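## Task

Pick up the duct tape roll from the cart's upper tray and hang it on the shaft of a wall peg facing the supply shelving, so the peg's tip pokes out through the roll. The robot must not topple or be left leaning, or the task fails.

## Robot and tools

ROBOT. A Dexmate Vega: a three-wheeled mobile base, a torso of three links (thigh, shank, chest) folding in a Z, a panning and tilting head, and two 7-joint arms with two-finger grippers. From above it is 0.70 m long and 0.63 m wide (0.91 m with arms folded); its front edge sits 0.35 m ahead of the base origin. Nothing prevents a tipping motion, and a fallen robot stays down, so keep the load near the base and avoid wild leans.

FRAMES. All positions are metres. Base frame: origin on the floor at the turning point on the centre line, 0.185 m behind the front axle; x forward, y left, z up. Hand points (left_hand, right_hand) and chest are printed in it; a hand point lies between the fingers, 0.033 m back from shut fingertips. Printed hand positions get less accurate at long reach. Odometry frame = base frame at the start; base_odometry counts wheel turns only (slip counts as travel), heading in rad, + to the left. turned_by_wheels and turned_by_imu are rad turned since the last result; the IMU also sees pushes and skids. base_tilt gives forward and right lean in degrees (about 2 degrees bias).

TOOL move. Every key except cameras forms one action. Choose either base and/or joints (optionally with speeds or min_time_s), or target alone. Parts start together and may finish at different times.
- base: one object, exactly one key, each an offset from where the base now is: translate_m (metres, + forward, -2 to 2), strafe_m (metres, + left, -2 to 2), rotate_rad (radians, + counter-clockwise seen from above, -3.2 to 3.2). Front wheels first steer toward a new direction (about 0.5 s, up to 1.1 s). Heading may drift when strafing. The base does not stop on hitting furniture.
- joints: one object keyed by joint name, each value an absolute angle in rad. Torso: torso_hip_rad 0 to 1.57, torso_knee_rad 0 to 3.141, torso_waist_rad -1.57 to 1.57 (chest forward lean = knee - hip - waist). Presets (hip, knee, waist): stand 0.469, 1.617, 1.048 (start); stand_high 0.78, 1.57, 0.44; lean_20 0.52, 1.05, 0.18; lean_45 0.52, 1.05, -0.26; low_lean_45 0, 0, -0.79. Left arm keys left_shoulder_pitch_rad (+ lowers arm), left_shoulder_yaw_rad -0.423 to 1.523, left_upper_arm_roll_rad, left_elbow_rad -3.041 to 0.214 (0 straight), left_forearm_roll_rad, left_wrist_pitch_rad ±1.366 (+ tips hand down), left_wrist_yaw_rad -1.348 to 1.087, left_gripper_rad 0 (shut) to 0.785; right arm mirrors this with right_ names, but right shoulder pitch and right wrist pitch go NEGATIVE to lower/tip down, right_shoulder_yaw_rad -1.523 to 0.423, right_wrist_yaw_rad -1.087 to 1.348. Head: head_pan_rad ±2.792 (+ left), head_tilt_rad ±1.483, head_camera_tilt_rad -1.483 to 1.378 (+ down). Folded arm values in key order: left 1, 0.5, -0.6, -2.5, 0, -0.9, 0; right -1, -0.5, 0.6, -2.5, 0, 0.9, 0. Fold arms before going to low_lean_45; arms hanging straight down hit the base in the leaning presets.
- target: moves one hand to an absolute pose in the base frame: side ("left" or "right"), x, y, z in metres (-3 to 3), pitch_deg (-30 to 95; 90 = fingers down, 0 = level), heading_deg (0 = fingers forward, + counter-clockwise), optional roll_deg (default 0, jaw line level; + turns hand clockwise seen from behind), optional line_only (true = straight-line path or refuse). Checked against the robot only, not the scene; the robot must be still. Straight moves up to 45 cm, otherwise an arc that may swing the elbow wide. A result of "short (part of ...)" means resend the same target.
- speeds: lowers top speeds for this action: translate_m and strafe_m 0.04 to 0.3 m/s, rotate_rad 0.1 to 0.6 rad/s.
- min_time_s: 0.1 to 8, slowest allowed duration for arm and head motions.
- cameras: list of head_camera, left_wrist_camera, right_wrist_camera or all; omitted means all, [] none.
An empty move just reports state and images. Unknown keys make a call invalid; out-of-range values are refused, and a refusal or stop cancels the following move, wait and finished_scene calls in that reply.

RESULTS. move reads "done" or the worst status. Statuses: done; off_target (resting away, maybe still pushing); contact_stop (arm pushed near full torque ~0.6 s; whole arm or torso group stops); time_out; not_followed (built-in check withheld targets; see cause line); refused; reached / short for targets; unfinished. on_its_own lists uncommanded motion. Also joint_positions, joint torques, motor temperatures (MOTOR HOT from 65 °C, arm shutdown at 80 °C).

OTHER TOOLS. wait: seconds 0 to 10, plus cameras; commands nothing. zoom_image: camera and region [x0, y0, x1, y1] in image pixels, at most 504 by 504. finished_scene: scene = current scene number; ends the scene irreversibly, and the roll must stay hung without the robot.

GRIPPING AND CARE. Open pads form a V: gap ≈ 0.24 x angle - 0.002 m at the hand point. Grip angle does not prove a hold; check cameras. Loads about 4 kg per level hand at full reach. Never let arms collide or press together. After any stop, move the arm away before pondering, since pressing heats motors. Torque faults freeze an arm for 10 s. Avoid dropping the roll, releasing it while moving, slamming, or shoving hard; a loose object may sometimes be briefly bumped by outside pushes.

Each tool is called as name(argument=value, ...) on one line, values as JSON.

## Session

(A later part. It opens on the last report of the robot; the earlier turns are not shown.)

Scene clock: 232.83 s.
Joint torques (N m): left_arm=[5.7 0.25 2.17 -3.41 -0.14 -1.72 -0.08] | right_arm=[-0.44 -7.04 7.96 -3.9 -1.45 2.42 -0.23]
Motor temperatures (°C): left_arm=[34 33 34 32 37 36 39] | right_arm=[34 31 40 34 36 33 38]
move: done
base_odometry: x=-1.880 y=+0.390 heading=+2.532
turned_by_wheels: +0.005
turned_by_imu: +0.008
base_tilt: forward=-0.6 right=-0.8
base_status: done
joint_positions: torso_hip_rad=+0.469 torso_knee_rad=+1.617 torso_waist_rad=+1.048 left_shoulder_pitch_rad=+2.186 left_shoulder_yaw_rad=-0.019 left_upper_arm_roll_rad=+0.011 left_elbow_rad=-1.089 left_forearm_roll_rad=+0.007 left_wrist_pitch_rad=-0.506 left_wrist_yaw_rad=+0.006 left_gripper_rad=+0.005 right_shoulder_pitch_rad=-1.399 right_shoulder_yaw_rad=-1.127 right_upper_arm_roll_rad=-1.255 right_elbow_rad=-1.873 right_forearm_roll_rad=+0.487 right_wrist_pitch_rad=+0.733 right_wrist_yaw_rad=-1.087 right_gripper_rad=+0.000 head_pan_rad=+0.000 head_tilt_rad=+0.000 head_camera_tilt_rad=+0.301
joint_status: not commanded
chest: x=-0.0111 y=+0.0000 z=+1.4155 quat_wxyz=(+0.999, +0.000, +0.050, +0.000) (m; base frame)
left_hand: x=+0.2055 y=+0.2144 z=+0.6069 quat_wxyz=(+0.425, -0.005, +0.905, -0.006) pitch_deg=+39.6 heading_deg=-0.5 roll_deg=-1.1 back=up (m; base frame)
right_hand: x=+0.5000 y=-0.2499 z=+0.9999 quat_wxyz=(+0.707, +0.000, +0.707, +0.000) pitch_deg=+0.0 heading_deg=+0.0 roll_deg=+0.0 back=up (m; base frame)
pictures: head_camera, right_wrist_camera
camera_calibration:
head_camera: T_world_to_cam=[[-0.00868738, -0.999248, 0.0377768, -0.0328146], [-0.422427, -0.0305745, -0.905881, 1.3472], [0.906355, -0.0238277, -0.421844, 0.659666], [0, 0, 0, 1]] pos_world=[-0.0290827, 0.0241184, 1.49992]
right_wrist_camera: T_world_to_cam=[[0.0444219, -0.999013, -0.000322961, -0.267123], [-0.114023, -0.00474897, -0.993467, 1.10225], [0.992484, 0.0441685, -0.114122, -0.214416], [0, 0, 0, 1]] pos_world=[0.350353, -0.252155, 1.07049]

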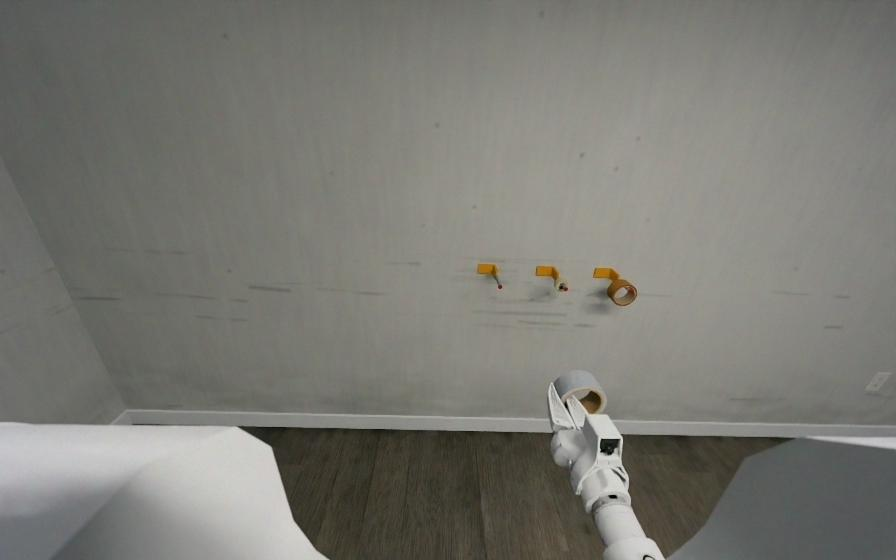

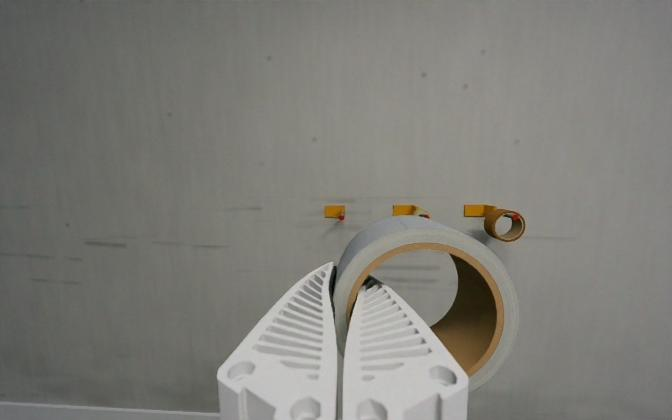

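move(target={"side":"right","x":0.6,"y":-0.175,"z":0.915,"pitch_deg":0,"heading_deg":0,"roll_deg":0}, cameras=[])

move(base={"translate_m":0.4}, speeds={"translate_m":0.15}, joints={"head_camera_tilt_rad":0.5}, cameras=["head_camera","right_wrist_camera"])

zoom_image(camera="head_camera", region=[450, 200, 650, 400])

zoom_image(camera="right_wrist_camera", region=[250, 150, 520, 390])

Scene clock: 253.67 s.
Joint torques (N m): left_arm=[6.86 0.43 1.65 -3.16 0.65 -2.72 0.11] | right_arm=[22.35 -0.12 1.16 -2.51 -1.07 2.84 -0.07]
Motor temperatures (°C): left_arm=[34 33 34 32 37 36 39] | right_arm=[34 31 39 34 36 33 38]
move: done
base_odometry: x=-1.880 y=+0.390 heading=+2.532
turned_by_wheels: +0.000
turned_by_imu: -0.001
base_tilt: forward=-0.5 right=-0.9
base_status: not commanded
joint_positions: torso_hip_rad=+0.469 torso_knee_rad=+1.617 torso_waist_rad=+1.048 left_shoulder_pitch_rad=+2.186 left_shoulder_yaw_rad=-0.019 left_upper_arm_roll_rad=+0.011 left_elbow_rad=-1.089 left_forearm_roll_rad=+0.007 left_wrist_pitch_rad=-0.506 left_wrist_yaw_rad=+0.006 left_gripper_rad=+0.005 right_shoulder_pitch_rad=-1.223 right_shoulder_yaw_rad=-0.597 right_upper_arm_roll_rad=-1.264 right_elbow_rad=-1.210 right_forearm_roll_rad=+0.591 right_wrist_pitch_rad=+0.775 right_wrist_yaw_rad=-0.856 right_gripper_rad=+0.000 head_pan_rad=+0.000 head_tilt_rad=+0.000 head_camera_tilt_rad=+0.301
joint_status: not commanded
chest: x=-0.0111 y=+0.0000 z=+1.4155 quat_wxyz=(+0.999, +0.000, +0.050, +0.000) (m; base frame)
left_hand: x=+0.2055 y=+0.2144 z=+0.6069 quat_wxyz=(+0.425, -0.005, +0.905, -0.006) pitch_deg=+39.6 heading_deg=-0.5 roll_deg=-1.1 back=up (m; base frame)
right_hand: x=+0.5993 y=-0.1756 z=+0.9152 quat_wxyz=(+0.707, +0.000, +0.707, +0.000) pitch_deg=+0.0 heading_deg=+0.0 roll_deg=+0.0 back=up (m; base frame)
right_hand_status: reached (straight line, planned for 2.4 s): 1 mm and 0.0 deg off.
pictures: none
No camera images: "cameras" was empty.

Scene clock: 258.13 s.
Joint torques (N m): left_arm=[6.25 0.22 2.7 -4.15 0.07 -2.34 0.29] | right_arm=[22.82 1.06 1 -3 -1.15 3.21 -0.06]
Motor temperatures (°C): left_arm=[34 33 34 32 37 36 39] | right_arm=[34 31 39 34 36 33 38]
move: done
base_odometry: x=-2.208 y=+0.620 heading=+2.530
turned_by_wheels: -0.002
turned_by_imu: -0.005
base_tilt: forward=-0.5 right=-0.7
base_status: done
joint_positions: torso_hip_rad=+0.469 torso_knee_rad=+1.617 torso_waist_rad=+1.048 left_shoulder_pitch_rad=+2.186 left_shoulder_yaw_rad=-0.019 left_upper_arm_roll_rad=+0.011 left_elbow_rad=-1.089 left_forearm_roll_rad=+0.007 left_wrist_pitch_rad=-0.506 left_wrist_yaw_rad=+0.006 left_gripper_rad=+0.005 right_shoulder_pitch_rad=-1.222 right_shoulder_yaw_rad=-0.594 right_upper_arm_roll_rad=-1.264 right_elbow_rad=-1.206 right_forearm_roll_rad=+0.592 right_wrist_pitch_rad=+0.775 right_wrist_yaw_rad=-0.854 right_gripper_rad=+0.000 head_pan_rad=+0.000 head_tilt_rad=+0.000 head_camera_tilt_rad=+0.499
joint_status: all done
chest: x=-0.0111 y=+0.0000 z=+1.4155 quat_wxyz=(+0.999, +0.000, +0.050, +0.000) (m; base frame)
left_hand: x=+0.2055 y=+0.2144 z=+0.6069 quat_wxyz=(+0.425, -0.005, +0.905, -0.006) pitch_deg=+39.6 heading_deg=-0.5 roll_deg=-1.1 back=up (m; base frame)
right_hand: x=+0.5998 y=-0.1752 z=+0.9148 quat_wxyz=(+0.707, +0.000, +0.707, +0.000) pitch_deg=+0.0 heading_deg=+0.0 roll_deg=+0.0 back=up (m; base frame)
pictures: head_camera, right_wrist_camera
camera_calibration:
head_camera: T_world_to_cam=[[-0.00107639, -0.999251, 0.0386759, -0.0335524], [-0.592887, -0.0305075, -0.804708, 1.18387], [0.805285, -0.0237966, -0.59241, 0.904636], [0, 0, 0, 1]] pos_world=[-0.0266226, 0.0241171, 1.48989]
right_wrist_camera: T_world_to_cam=[[0.0438228, -0.999039, -0.000368778, -0.196529], [-0.114278, -0.00464609, -0.993438, 1.02961], [0.992482, 0.0435774, -0.114372, -0.326335], [0, 0, 0, 1]] pos_world=[0.450155, -0.177335, 0.985459]

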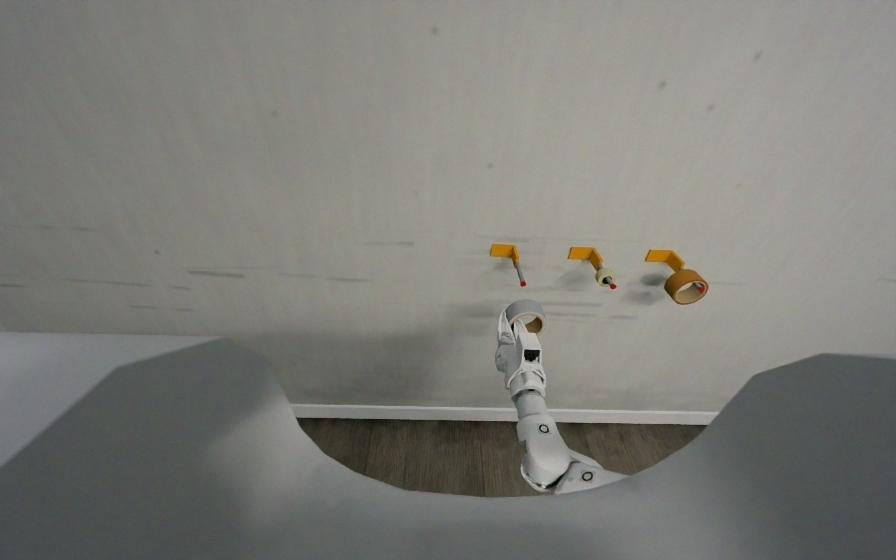

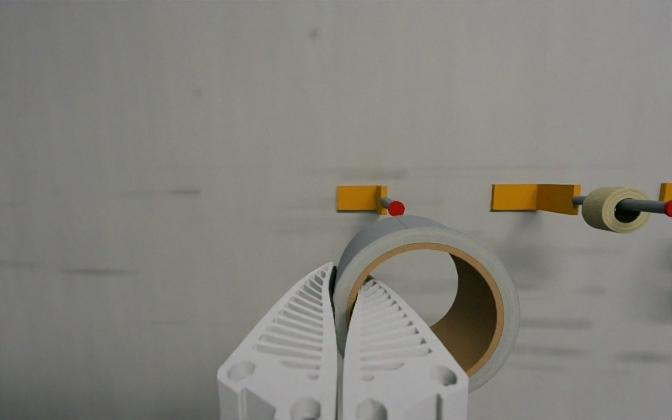

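Scaled by 2.520 from the camera's 896x560 image, which has a finer 960x600 frame.

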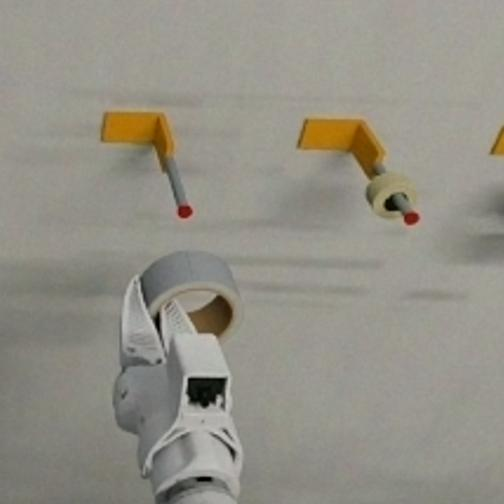

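Scaled by 1.867 from the camera's 672x420 image, which has a finer 960x600 frame.

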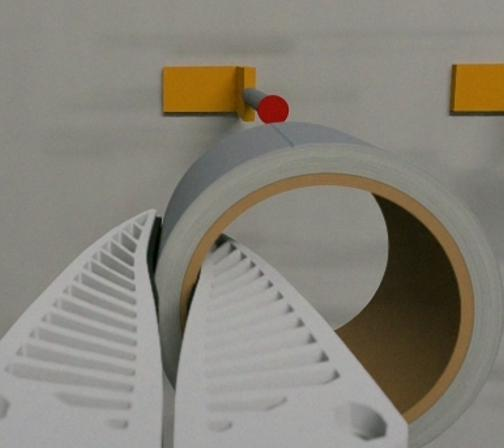

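move(target={"side":"right","x":0.6,"y":-0.18,"z":0.95,"pitch_deg":0,"heading_deg":0,"roll_deg":0}, cameras=["head_camera","right_wrist_camera"])

zoom_image(camera="head_camera", region=[450, 200, 650, 400])

zoom_image(camera="right_wrist_camera", region=[250, 150, 520, 390])

Scene clock: 284.47 s.
Joint torques (N m): left_arm=[6.4 2.14 1.23 -3.41 1.01 -2.29 0.05] | right_arm=[24.08 -3.37 8.67 -4.52 -1.83 2.37 -0.03]
Motor temperatures (°C): left_arm=[34 33 33 32 37 36 38] | right_arm=[34 31 39 34 36 33 38]
move: done
base_odometry: x=-2.208 y=+0.620 heading=+2.530
turned_by_wheels: +0.000
turned_by_imu: +0.000
base_tilt: forward=-0.5 right=-1.1
base_status: not commanded
joint_positions: torso_hip_rad=+0.469 torso_knee_rad=+1.617 torso_waist_rad=+1.048 left_shoulder_pitch_rad=+2.186 left_shoulder_yaw_rad=-0.019 left_upper_arm_roll_rad=+0.011 left_elbow_rad=-1.089 left_forearm_roll_rad=+0.007 left_wrist_pitch_rad=-0.506 left_wrist_yaw_rad=+0.006 left_gripper_rad=+0.005 right_shoulder_pitch_rad=-1.218 right_shoulder_yaw_rad=-0.719 right_upper_arm_roll_rad=-1.258 right_elbow_rad=-1.436 right_forearm_roll_rad=+0.589 right_wrist_pitch_rad=+0.672 right_wrist_yaw_rad=-0.916 right_gripper_rad=+0.000 head_pan_rad=+0.000 head_tilt_rad=+0.000 head_camera_tilt_rad=+0.499
joint_status: not commanded
chest: x=-0.0111 y=+0.0000 z=+1.4155 quat_wxyz=(+0.999, +0.000, +0.050, +0.000) (m; base frame)
left_hand: x=+0.2055 y=+0.2144 z=+0.6069 quat_wxyz=(+0.425, -0.005, +0.905, -0.006) pitch_deg=+39.6 heading_deg=-0.5 roll_deg=-1.1 back=up (m; base frame)
right_hand: x=+0.5997 y=-0.1799 z=+0.9487 quat_wxyz=(+0.707, +0.000, +0.707, +0.000) pitch_deg=+0.1 heading_deg=+0.0 roll_deg=+0.0 back=up (m; base frame)
right_hand_status: reached (straight line, planned for 1.1 s): 1 mm and 0.1 deg off.
pictures: head_camera, right_wrist_camera
camera_calibration:
head_camera: T_world_to_cam=[[-0.00107602, -0.999251, 0.0386759, -0.0335523], [-0.592887, -0.0305077, -0.804708, 1.18387], [0.805285, -0.0237963, -0.59241, 0.904636], [0, 0, 0, 1]] pos_world=[-0.0266225, 0.0241171, 1.48989]
right_wrist_camera: T_world_to_cam=[[0.0441513, -0.999025, -0.000481694, -0.201319], [-0.114862, -0.0045973, -0.993371, 1.06353], [0.9924, 0.0439139, -0.114953, -0.321518], [0, 0, 0, 1]] pos_world=[0.450122, -0.182114, 1.01942]

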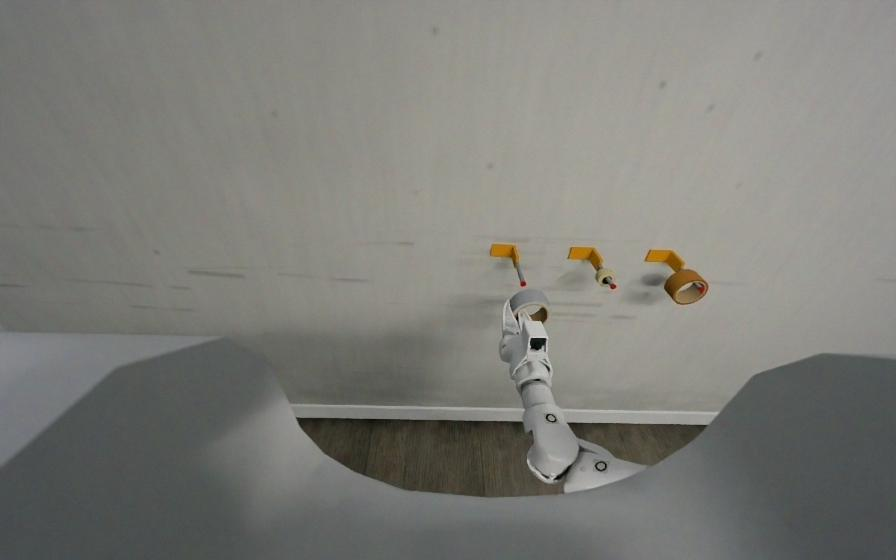

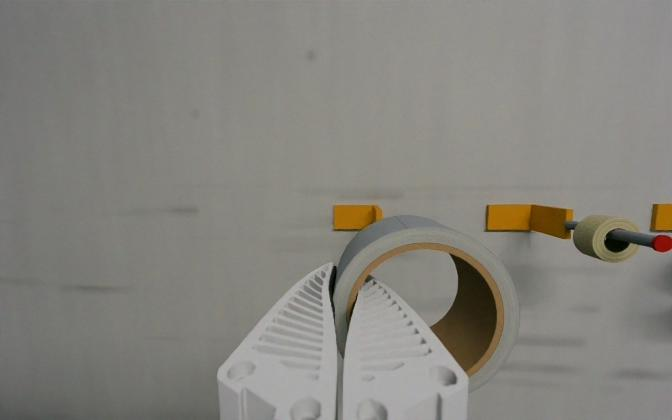

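Scaled by 2.520 from the camera's 896x560 image, which has a finer 960x600 frame.

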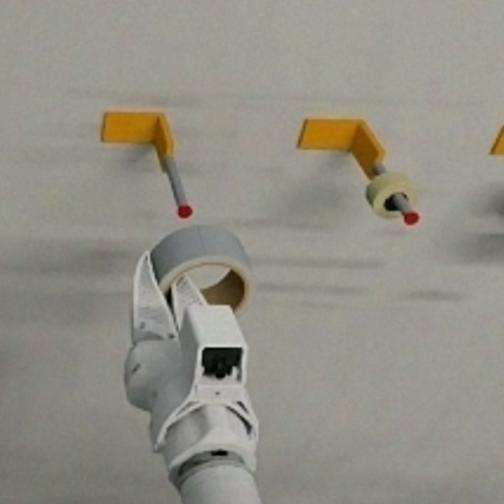

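Scaled by 1.867 from the camera's 672x420 image, which has a finer 960x600 frame.

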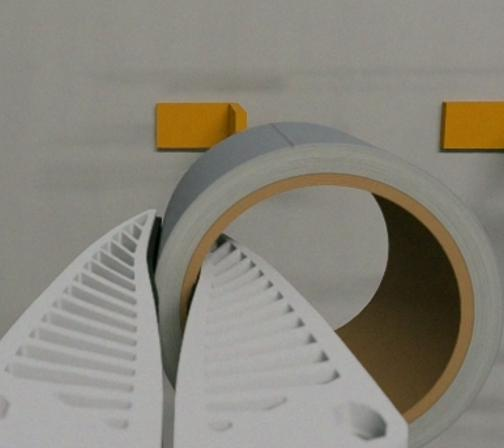

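move(target={"side":"right","x":0.6,"y":-0.187,"z":0.966,"pitch_deg":0,"heading_deg":0,"roll_deg":0}, cameras=["head_camera","right_wrist_camera"])

zoom_image(camera="right_wrist_camera", region=[250, 150, 520, 390])

Scene clock: 291.60 s.
Joint torques (N m): left_arm=[9.17 1.43 -1.02 -2.15 -0.07 -1.58 -0.13] | right_arm=[25.04 -4.09 8.7 -5.51 -1.21 2.65 -0.67]
Motor temperatures (°C): left_arm=[33 33 33 32 37 36 38] | right_arm=[35 30 39 34 36 33 38]
move: done
base_odometry: x=-2.208 y=+0.620 heading=+2.530
turned_by_wheels: +0.000
turned_by_imu: +0.000
base_tilt: forward=-0.6 right=-0.9
base_status: not commanded
joint_positions: torso_hip_rad=+0.469 torso_knee_rad=+1.617 torso_waist_rad=+1.048 left_shoulder_pitch_rad=+2.186 left_shoulder_yaw_rad=-0.019 left_upper_arm_roll_rad=+0.011 left_elbow_rad=-1.089 left_forearm_roll_rad=+0.007 left_wrist_pitch_rad=-0.506 left_wrist_yaw_rad=+0.006 left_gripper_rad=+0.005 right_shoulder_pitch_rad=-1.216 right_shoulder_yaw_rad=-0.779 right_upper_arm_roll_rad=-1.252 right_elbow_rad=-1.529 right_forearm_roll_rad=+0.599 right_wrist_pitch_rad=+0.637 right_wrist_yaw_rad=-0.932 right_gripper_rad=+0.000 head_pan_rad=+0.000 head_tilt_rad=+0.000 head_camera_tilt_rad=+0.499
joint_status: not commanded
chest: x=-0.0111 y=+0.0000 z=+1.4155 quat_wxyz=(+0.999, +0.000, +0.050, +0.000) (m; base frame)
left_hand: x=+0.2055 y=+0.2144 z=+0.6069 quat_wxyz=(+0.425, -0.005, +0.905, -0.006) pitch_deg=+39.6 heading_deg=-0.5 roll_deg=-1.1 back=up (m; base frame)
right_hand: x=+0.5997 y=-0.1866 z=+0.9647 quat_wxyz=(+0.707, +0.000, +0.707, +0.000) pitch_deg=+0.1 heading_deg=+0.0 roll_deg=+0.0 back=up (m; base frame)
right_hand_status: reached (straight line, planned for 0.6 s): 1 mm and 0.1 deg off.
pictures: head_camera, right_wrist_camera
camera_calibration:
head_camera: T_world_to_cam=[[-0.00107611, -0.999251, 0.0386759, -0.0335523], [-0.592887, -0.0305076, -0.804708, 1.18387], [0.805285, -0.0237964, -0.59241, 0.904636], [0, 0, 0, 1]] pos_world=[-0.0266225, 0.0241171, 1.48989]
right_wrist_camera: T_world_to_cam=[[0.0442799, -0.999019, -0.000353121, -0.208224], [-0.114763, -0.00473554, -0.993382, 1.07927], [0.992406, 0.0440273, -0.11486, -0.319422], [0, 0, 0, 1]] pos_world=[0.450076, -0.188846, 1.03537]

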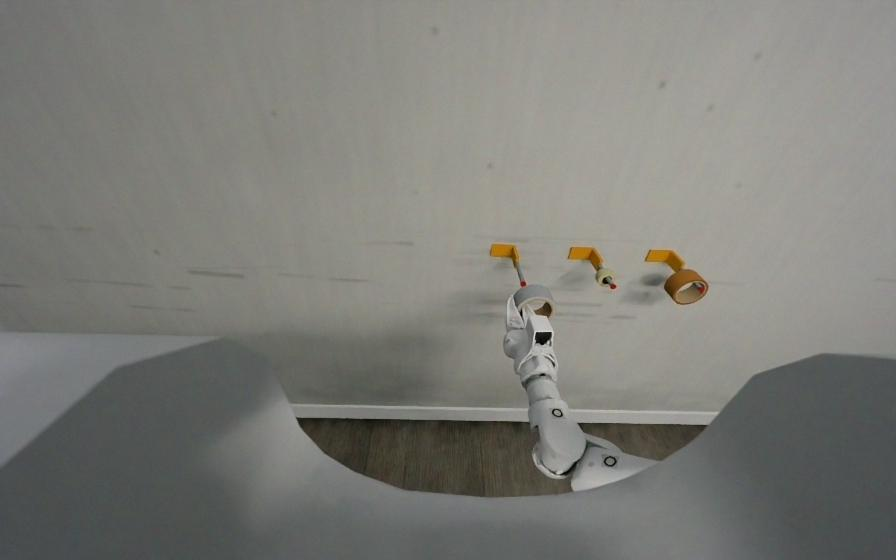

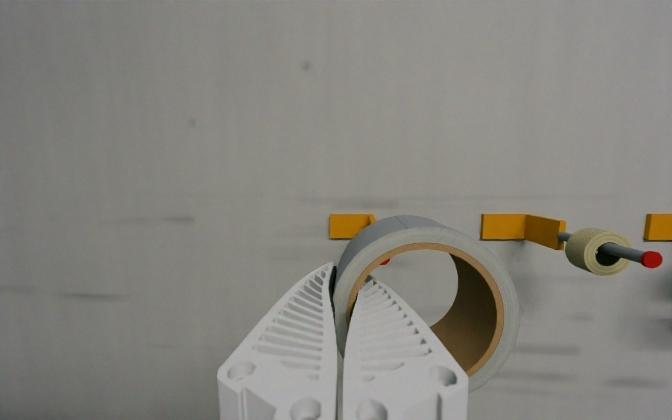

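Scaled by 1.867 from the camera's 672x420 image, which has a finer 960x600 frame.

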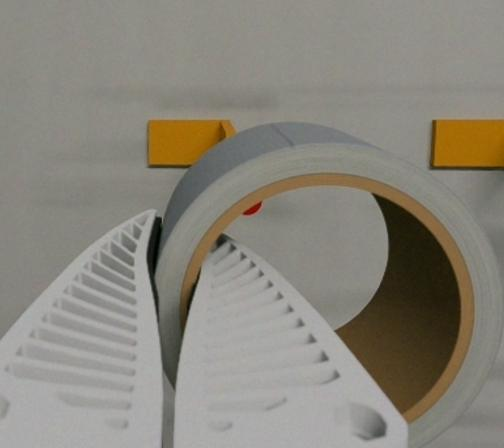

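move(target={"side":"right","x":0.6,"y":-0.175,"z":0.965,"pitch_deg":0,"heading_deg":0,"roll_deg":0}, cameras=[])

move(base={"translate_m":0.08}, speeds={"translate_m":0.06}, cameras=["head_camera","right_wrist_camera"])

zoom_image(camera="right_wrist_camera", region=[250, 150, 520, 390])

zoom_image(camera="head_camera", region=[450, 200, 650, 400])

Scene clock: 307.90 s.
Joint torques (N m): left_arm=[6.38 -1.31 1.31 -1.95 -0.08 -2.12 -0.06] | right_arm=[23.61 3 2.2 -2.94 -1.99 3.16 -0.33]
Motor temperatures (°C): left_arm=[33 33 33 32 37 36 38] | right_arm=[35 30 39 34 36 33 37]
move: done
base_odometry: x=-2.208 y=+0.620 heading=+2.530
turned_by_wheels: +0.000
turned_by_imu: +0.000
base_tilt: forward=-0.6 right=-0.8
base_status: not commanded
joint_positions: torso_hip_rad=+0.469 torso_knee_rad=+1.617 torso_waist_rad=+1.048 left_shoulder_pitch_rad=+2.186 left_shoulder_yaw_rad=-0.019 left_upper_arm_roll_rad=+0.011 left_elbow_rad=-1.089 left_forearm_roll_rad=+0.007 left_wrist_pitch_rad=-0.506 left_wrist_yaw_rad=+0.006 left_gripper_rad=+0.005 right_shoulder_pitch_rad=-1.212 right_shoulder_yaw_rad=-0.758 right_upper_arm_roll_rad=-1.255 right_elbow_rad=-1.527 right_forearm_roll_rad=+0.587 right_wrist_pitch_rad=+0.622 right_wrist_yaw_rad=-0.946 right_gripper_rad=+0.000 head_pan_rad=+0.000 head_tilt_rad=+0.000 head_camera_tilt_rad=+0.499
joint_status: not commanded
chest: x=-0.0111 y=+0.0000 z=+1.4155 quat_wxyz=(+0.999, +0.000, +0.050, +0.000) (m; base frame)
left_hand: x=+0.2055 y=+0.2144 z=+0.6069 quat_wxyz=(+0.425, -0.005, +0.905, -0.006) pitch_deg=+39.6 heading_deg=-0.5 roll_deg=-1.1 back=up (m; base frame)
right_hand: x=+0.5999 y=-0.1769 z=+0.9648 quat_wxyz=(+0.707, +0.000, +0.707, +0.000) pitch_deg=+0.0 heading_deg=+0.0 roll_deg=+0.0 back=up (m; base frame)
right_hand_status: reached (straight line, planned for 0.3 s): 2 mm and 0.0 deg off.
pictures: none
No camera images: "cameras" was empty.

Scene clock: 309.80 s.
Joint torques (N m): left_arm=[5.63 -1.41 3.19 -3.39 0.29 -2.31 0.34] | right_arm=[23.11 -0.45 1.9 -3.27 -1.87 3.15 -0.36]
Motor temperatures (°C): left_arm=[33 33 33 32 37 36 38] | right_arm=[35 30 39 34 36 33 37]
move: done
base_odometry: x=-2.273 y=+0.666 heading=+2.529
turned_by_wheels: -0.001
turned_by_imu: -0.002
base_tilt: forward=-0.6 right=-0.8
base_status: done
joint_positions: torso_hip_rad=+0.469 torso_knee_rad=+1.617 torso_waist_rad=+1.048 left_shoulder_pitch_rad=+2.186 left_shoulder_yaw_rad=-0.019 left_upper_arm_roll_rad=+0.011 left_elbow_rad=-1.089 left_forearm_roll_rad=+0.007 left_wrist_pitch_rad=-0.506 left_wrist_yaw_rad=+0.006 left_gripper_rad=+0.005 right_shoulder_pitch_rad=-1.212 right_shoulder_yaw_rad=-0.754 right_upper_arm_roll_rad=-1.256 right_elbow_rad=-1.526 right_forearm_roll_rad=+0.585 right_wrist_pitch_rad=+0.620 right_wrist_yaw_rad=-0.948 right_gripper_rad=+0.000 head_pan_rad=+0.000 head_tilt_rad=+0.000 head_camera_tilt_rad=+0.499
joint_status: not commanded
chest: x=-0.0111 y=+0.0000 z=+1.4155 quat_wxyz=(+0.999, +0.000, +0.050, +0.000) (m; base frame)
left_hand: x=+0.2055 y=+0.2144 z=+0.6069 quat_wxyz=(+0.425, -0.005, +0.905, -0.006) pitch_deg=+39.6 heading_deg=-0.5 roll_deg=-1.1 back=up (m; base frame)
right_hand: x=+0.5999 y=-0.1752 z=+0.9647 quat_wxyz=(+0.707, +0.000, +0.707, +0.000) pitch_deg=+0.0 heading_deg=+0.0 roll_deg=+0.0 back=up (m; base frame)
pictures: head_camera, right_wrist_camera
camera_calibration:
head_camera: T_world_to_cam=[[-0.00107496, -0.999251, 0.0386759, -0.0335523], [-0.592914, -0.0305075, -0.804688, 1.18386], [0.805265, -0.0237965, -0.592437, 0.904655], [0, 0, 0, 1]] pos_world=[-0.0265975, 0.0241171, 1.48989]
right_wrist_camera: T_world_to_cam=[[0.0438509, -0.999038, -0.000576772, -0.19634], [-0.114384, -0.00444714, -0.993427, 1.07929], [0.992468, 0.0436287, -0.114469, -0.320603], [0, 0, 0, 1]] pos_world=[0.450251, -0.177364, 1.03538]

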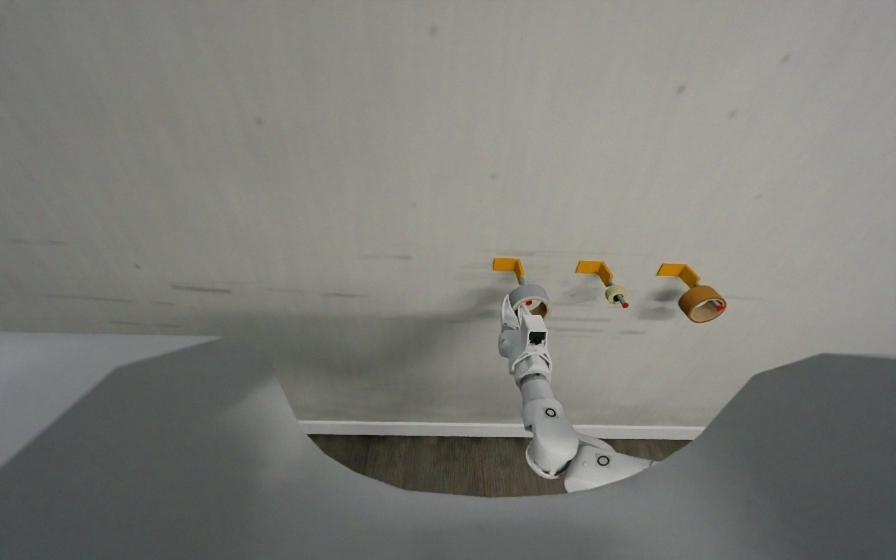

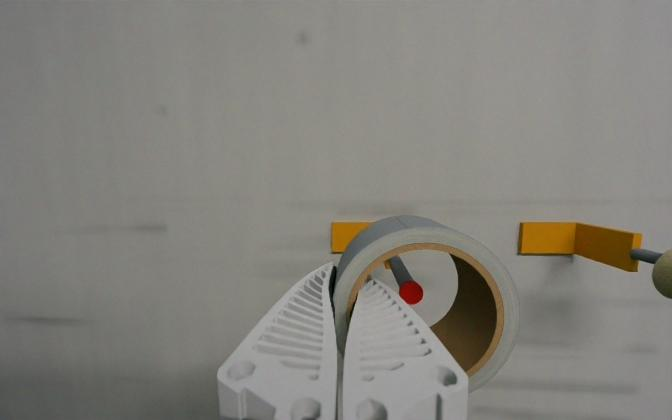

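Scaled by 1.867 from the camera's 672x420 image, which has a finer 960x600 frame.

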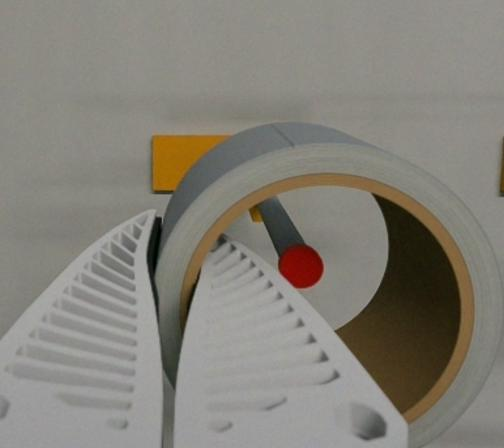

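Scaled by 2.520 from the camera's 896x560 image, which has a finer 960x600 frame.

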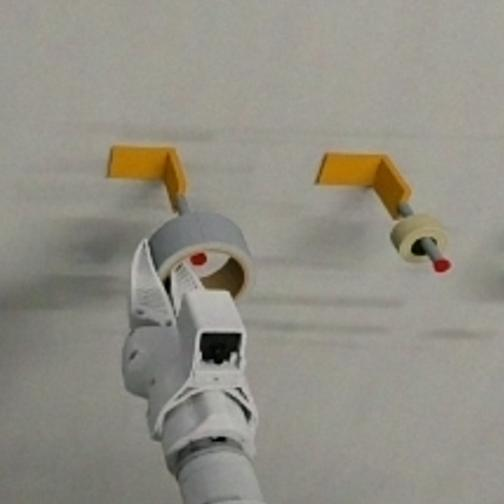

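move(target={"side":"right","x":0.6,"y":-0.17,"z":0.953,"pitch_deg":0,"heading_deg":0,"roll_deg":0}, cameras=[])

move(base={"translate_m":0.04}, speeds={"translate_m":0.05}, cameras=["head_camera","right_wrist_camera"])

zoom_image(camera="right_wrist_camera", region=[250, 150, 520, 390])

zoom_image(camera="head_camera", region=[450, 200, 650, 400])

Scene clock: 319.10 s.
Joint torques (N m): left_arm=[6.36 1.64 1.85 -2.86 0.01 -2.32 -0.27] | right_arm=[3.1 -0.25 1.85 -4.32 -1.88 3.3 0.2]
Motor temperatures (°C): left_arm=[33 33 33 32 37 36 38] | right_arm=[35 30 39 34 36 33 37]
move: done
base_odometry: x=-2.273 y=+0.666 heading=+2.529
turned_by_wheels: +0.000
turned_by_imu: +0.000
base_tilt: forward=-0.6 right=-0.7
base_status: not commanded
joint_positions: torso_hip_rad=+0.469 torso_knee_rad=+1.617 torso_waist_rad=+1.048 left_shoulder_pitch_rad=+2.186 left_shoulder_yaw_rad=-0.019 left_upper_arm_roll_rad=+0.011 left_elbow_rad=-1.089 left_forearm_roll_rad=+0.007 left_wrist_pitch_rad=-0.506 left_wrist_yaw_rad=+0.006 left_gripper_rad=+0.005 right_shoulder_pitch_rad=-1.213 right_shoulder_yaw_rad=-0.712 right_upper_arm_roll_rad=-1.260 right_elbow_rad=-1.460 right_forearm_roll_rad=+0.577 right_wrist_pitch_rad=+0.645 right_wrist_yaw_rad=-0.937 right_gripper_rad=+0.000 head_pan_rad=+0.000 head_tilt_rad=+0.000 head_camera_tilt_rad=+0.499
joint_status: not commanded
chest: x=-0.0111 y=+0.0000 z=+1.4155 quat_wxyz=(+0.999, +0.000, +0.050, +0.000) (m; base frame)
left_hand: x=+0.2055 y=+0.2144 z=+0.6069 quat_wxyz=(+0.425, -0.005, +0.905, -0.006) pitch_deg=+39.6 heading_deg=-0.5 roll_deg=-1.1 back=up (m; base frame)
right_hand: x=+0.6003 y=-0.1705 z=+0.9539 quat_wxyz=(+0.707, +0.000, +0.707, +0.000) pitch_deg=+0.0 heading_deg=+0.0 roll_deg=+0.0 back=up (m; base frame)
right_hand_status: reached (straight line, planned for 0.5 s): 1 mm and 0.0 deg off.
pictures: none
No camera images: "cameras" was empty.

Scene clock: 320.70 s.
Joint torques (N m): left_arm=[4.86 1.01 1.58 -3.36 -0.14 -1.7 0.07] | right_arm=[4 -1.32 1.46 -2.49 -1.9 3.38 0.12]
Motor temperatures (°C): left_arm=[33 33 33 32 37 36 38] | right_arm=[35 30 39 34 36 33 37]
move: done
base_odometry: x=-2.306 y=+0.688 heading=+2.528
turned_by_wheels: -0.001
turned_by_imu: -0.002
base_tilt: forward=-0.4 right=-0.9
base_status: done
joint_positions: torso_hip_rad=+0.469 torso_knee_rad=+1.617 torso_waist_rad=+1.048 left_shoulder_pitch_rad=+2.186 left_shoulder_yaw_rad=-0.019 left_upper_arm_roll_rad=+0.011 left_elbow_rad=-1.089 left_forearm_roll_rad=+0.007 left_wrist_pitch_rad=-0.506 left_wrist_yaw_rad=+0.006 left_gripper_rad=+0.005 right_shoulder_pitch_rad=-1.213 right_shoulder_yaw_rad=-0.709 right_upper_arm_roll_rad=-1.260 right_elbow_rad=-1.456 right_forearm_roll_rad=+0.577 right_wrist_pitch_rad=+0.647 right_wrist_yaw_rad=-0.937 right_gripper_rad=+0.000 head_pan_rad=+0.000 head_tilt_rad=+0.000 head_camera_tilt_rad=+0.499
joint_status: not commanded
chest: x=-0.0111 y=+0.0000 z=+1.4155 quat_wxyz=(+0.999, +0.000, +0.050, +0.000) (m; base frame)
left_hand: x=+0.2055 y=+0.2144 z=+0.6069 quat_wxyz=(+0.425, -0.005, +0.905, -0.006) pitch_deg=+39.6 heading_deg=-0.5 roll_deg=-1.1 back=up (m; base frame)
right_hand: x=+0.6002 y=-0.1702 z=+0.9532 quat_wxyz=(+0.707, +0.000, +0.707, +0.000) pitch_deg=+0.0 heading_deg=+0.0 roll_deg=+0.0 back=up (m; base frame)
pictures: head_camera, right_wrist_camera
camera_calibration:
head_camera: T_world_to_cam=[[-0.00107475, -0.999251, 0.038676, -0.0335523], [-0.592923, -0.0305074, -0.804681, 1.18385], [0.805258, -0.0237967, -0.592446, 0.904663], [0, 0, 0, 1]] pos_world=[-0.026592, 0.0241171, 1.48988]
right_wrist_camera: T_world_to_cam=[[0.0437037, -0.999044, -0.000463551, -0.191428], [-0.113631, -0.00450986, -0.993513, 1.06753], [0.992561, 0.0434729, -0.11372, -0.323284], [0, 0, 0, 1]] pos_world=[0.45055, -0.172377, 1.02375]

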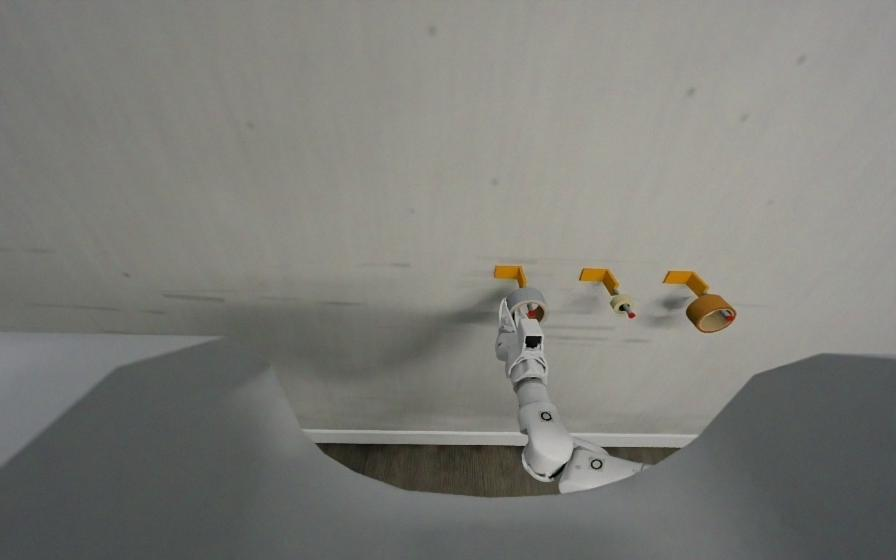

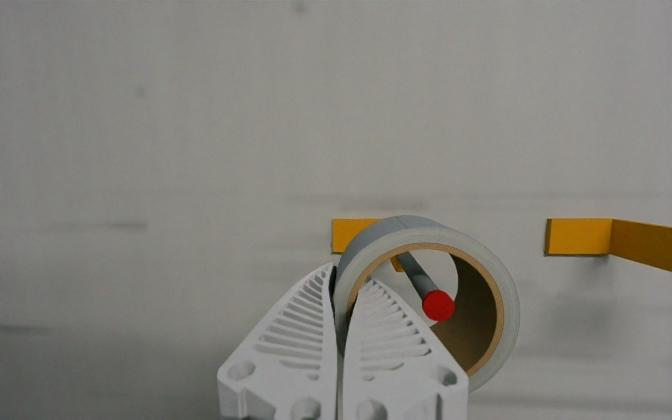

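Scaled by 1.867 from the camera's 672x420 image, which has a finer 960x600 frame.

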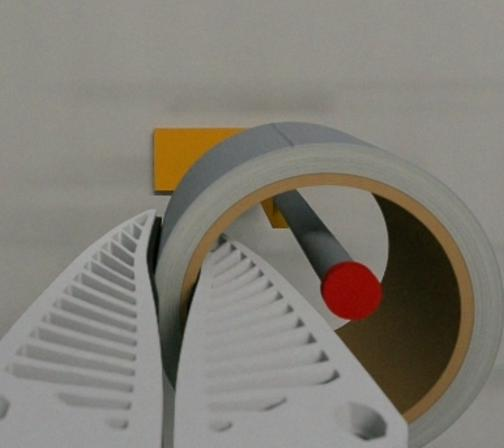

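Scaled by 2.520 from the camera's 896x560 image, which has a finer 960x600 frame.

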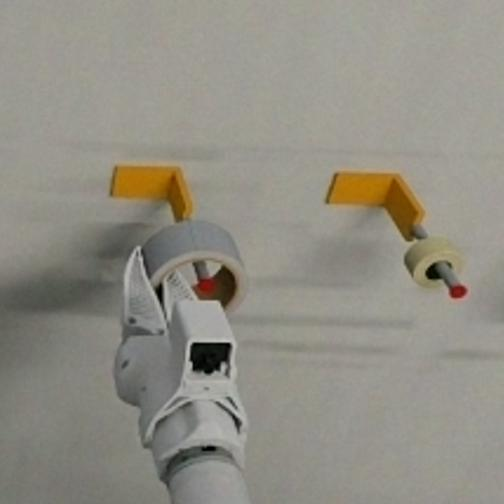

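move(target={"side":"right","x":0.605,"y":-0.17,"z":0.94,"pitch_deg":0,"heading_deg":0,"roll_deg":0}, cameras=["head_camera","right_wrist_camera"])

zoom_image(camera="right_wrist_camera", region=[250, 150, 520, 390])

zoom_image(camera="head_camera", region=[480, 240, 580, 340])

Scene clock: 333.33 s.
Joint torques (N m): left_arm=[9.3 0.87 1.73 -0.94 -0.19 -2.12 -0.02] | right_arm=[24.05 0.75 2 -3.09 -1.24 2.81 -0.03]
Motor temperatures (°C): left_arm=[33 33 33 32 37 36 38] | right_arm=[34 30 38 33 36 33 37]
move: done
base_odometry: x=-2.306 y=+0.688 heading=+2.528
turned_by_wheels: +0.000
turned_by_imu: +0.000
base_tilt: forward=-0.5 right=-0.8
base_status: not commanded
joint_positions: torso_hip_rad=+0.469 torso_knee_rad=+1.617 torso_waist_rad=+1.048 left_shoulder_pitch_rad=+2.186 left_shoulder_yaw_rad=-0.019 left_upper_arm_roll_rad=+0.011 left_elbow_rad=-1.089 left_forearm_roll_rad=+0.007 left_wrist_pitch_rad=-0.506 left_wrist_yaw_rad=+0.006 left_gripper_rad=+0.005 right_shoulder_pitch_rad=-1.209 right_shoulder_yaw_rad=-0.664 right_upper_arm_roll_rad=-1.261 right_elbow_rad=-1.366 right_forearm_roll_rad=+0.586 right_wrist_pitch_rad=+0.684 right_wrist_yaw_rad=-0.905 right_gripper_rad=+0.000 head_pan_rad=+0.000 head_tilt_rad=+0.000 head_camera_tilt_rad=+0.499
joint_status: not commanded
chest: x=-0.0111 y=+0.0000 z=+1.4155 quat_wxyz=(+0.999, +0.000, +0.050, +0.000) (m; base frame)
left_hand: x=+0.2055 y=+0.2144 z=+0.6069 quat_wxyz=(+0.425, -0.005, +0.905, -0.006) pitch_deg=+39.6 heading_deg=-0.5 roll_deg=-1.1 back=up (m; base frame)
right_hand: x=+0.6046 y=-0.1702 z=+0.9403 quat_wxyz=(+0.707, +0.000, +0.707, +0.000) pitch_deg=+0.0 heading_deg=+0.0 roll_deg=+0.0 back=up (m; base frame)
right_hand_status: reached (straight line, planned for 0.6 s): 1 mm and 0.0 deg off.
pictures: head_camera, right_wrist_camera
camera_calibration:
head_camera: T_world_to_cam=[[-0.00107455, -0.999251, 0.0386759, -0.0335522], [-0.592923, -0.0305075, -0.804681, 1.18385], [0.805258, -0.0237965, -0.592447, 0.904664], [0, 0, 0, 1]] pos_world=[-0.0265916, 0.0241171, 1.48988]
right_wrist_camera: T_world_to_cam=[[0.0437843, -0.999041, -0.000424665, -0.191677], [-0.11433, -0.00458838, -0.993432, 1.05555], [0.992478, 0.0435453, -0.114421, -0.328403], [0, 0, 0, 1]] pos_world=[0.455006, -0.17235, 1.01096]

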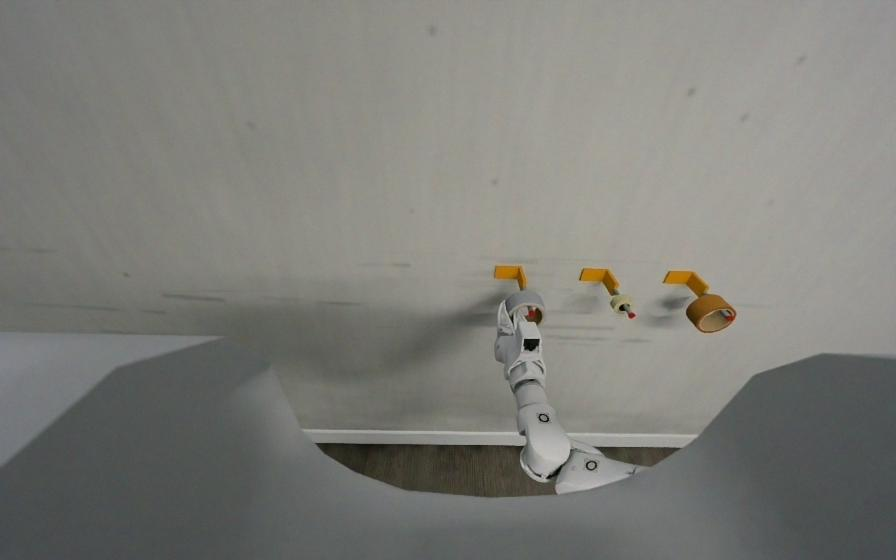

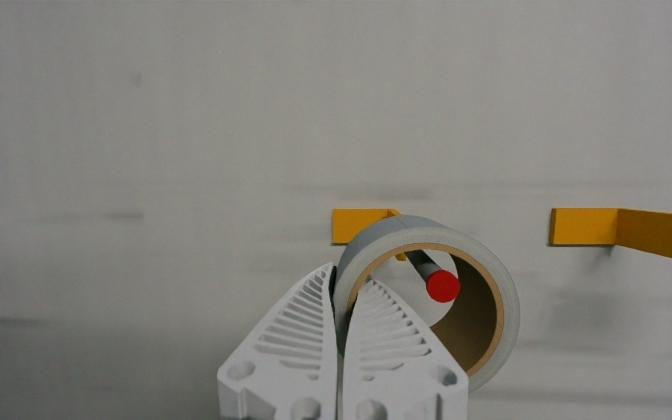

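Scaled by 1.867 from the camera's 672x420 image, which has a finer 960x600 frame.

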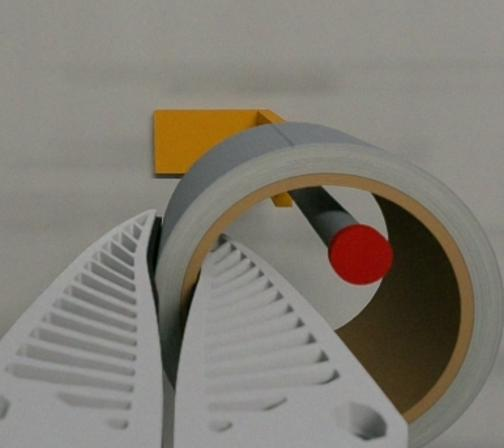

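Scaled by 5.040 from the camera's 896x560 image, which has a finer 960x600 frame.

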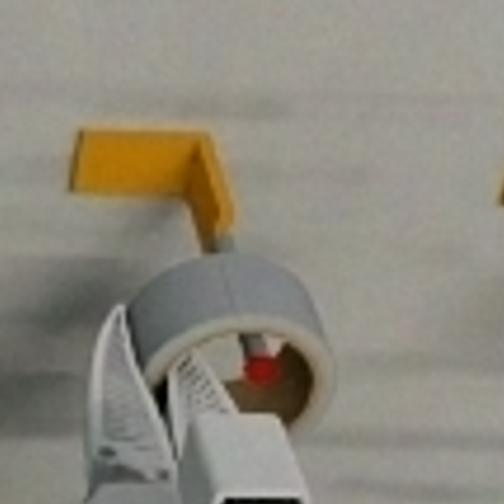

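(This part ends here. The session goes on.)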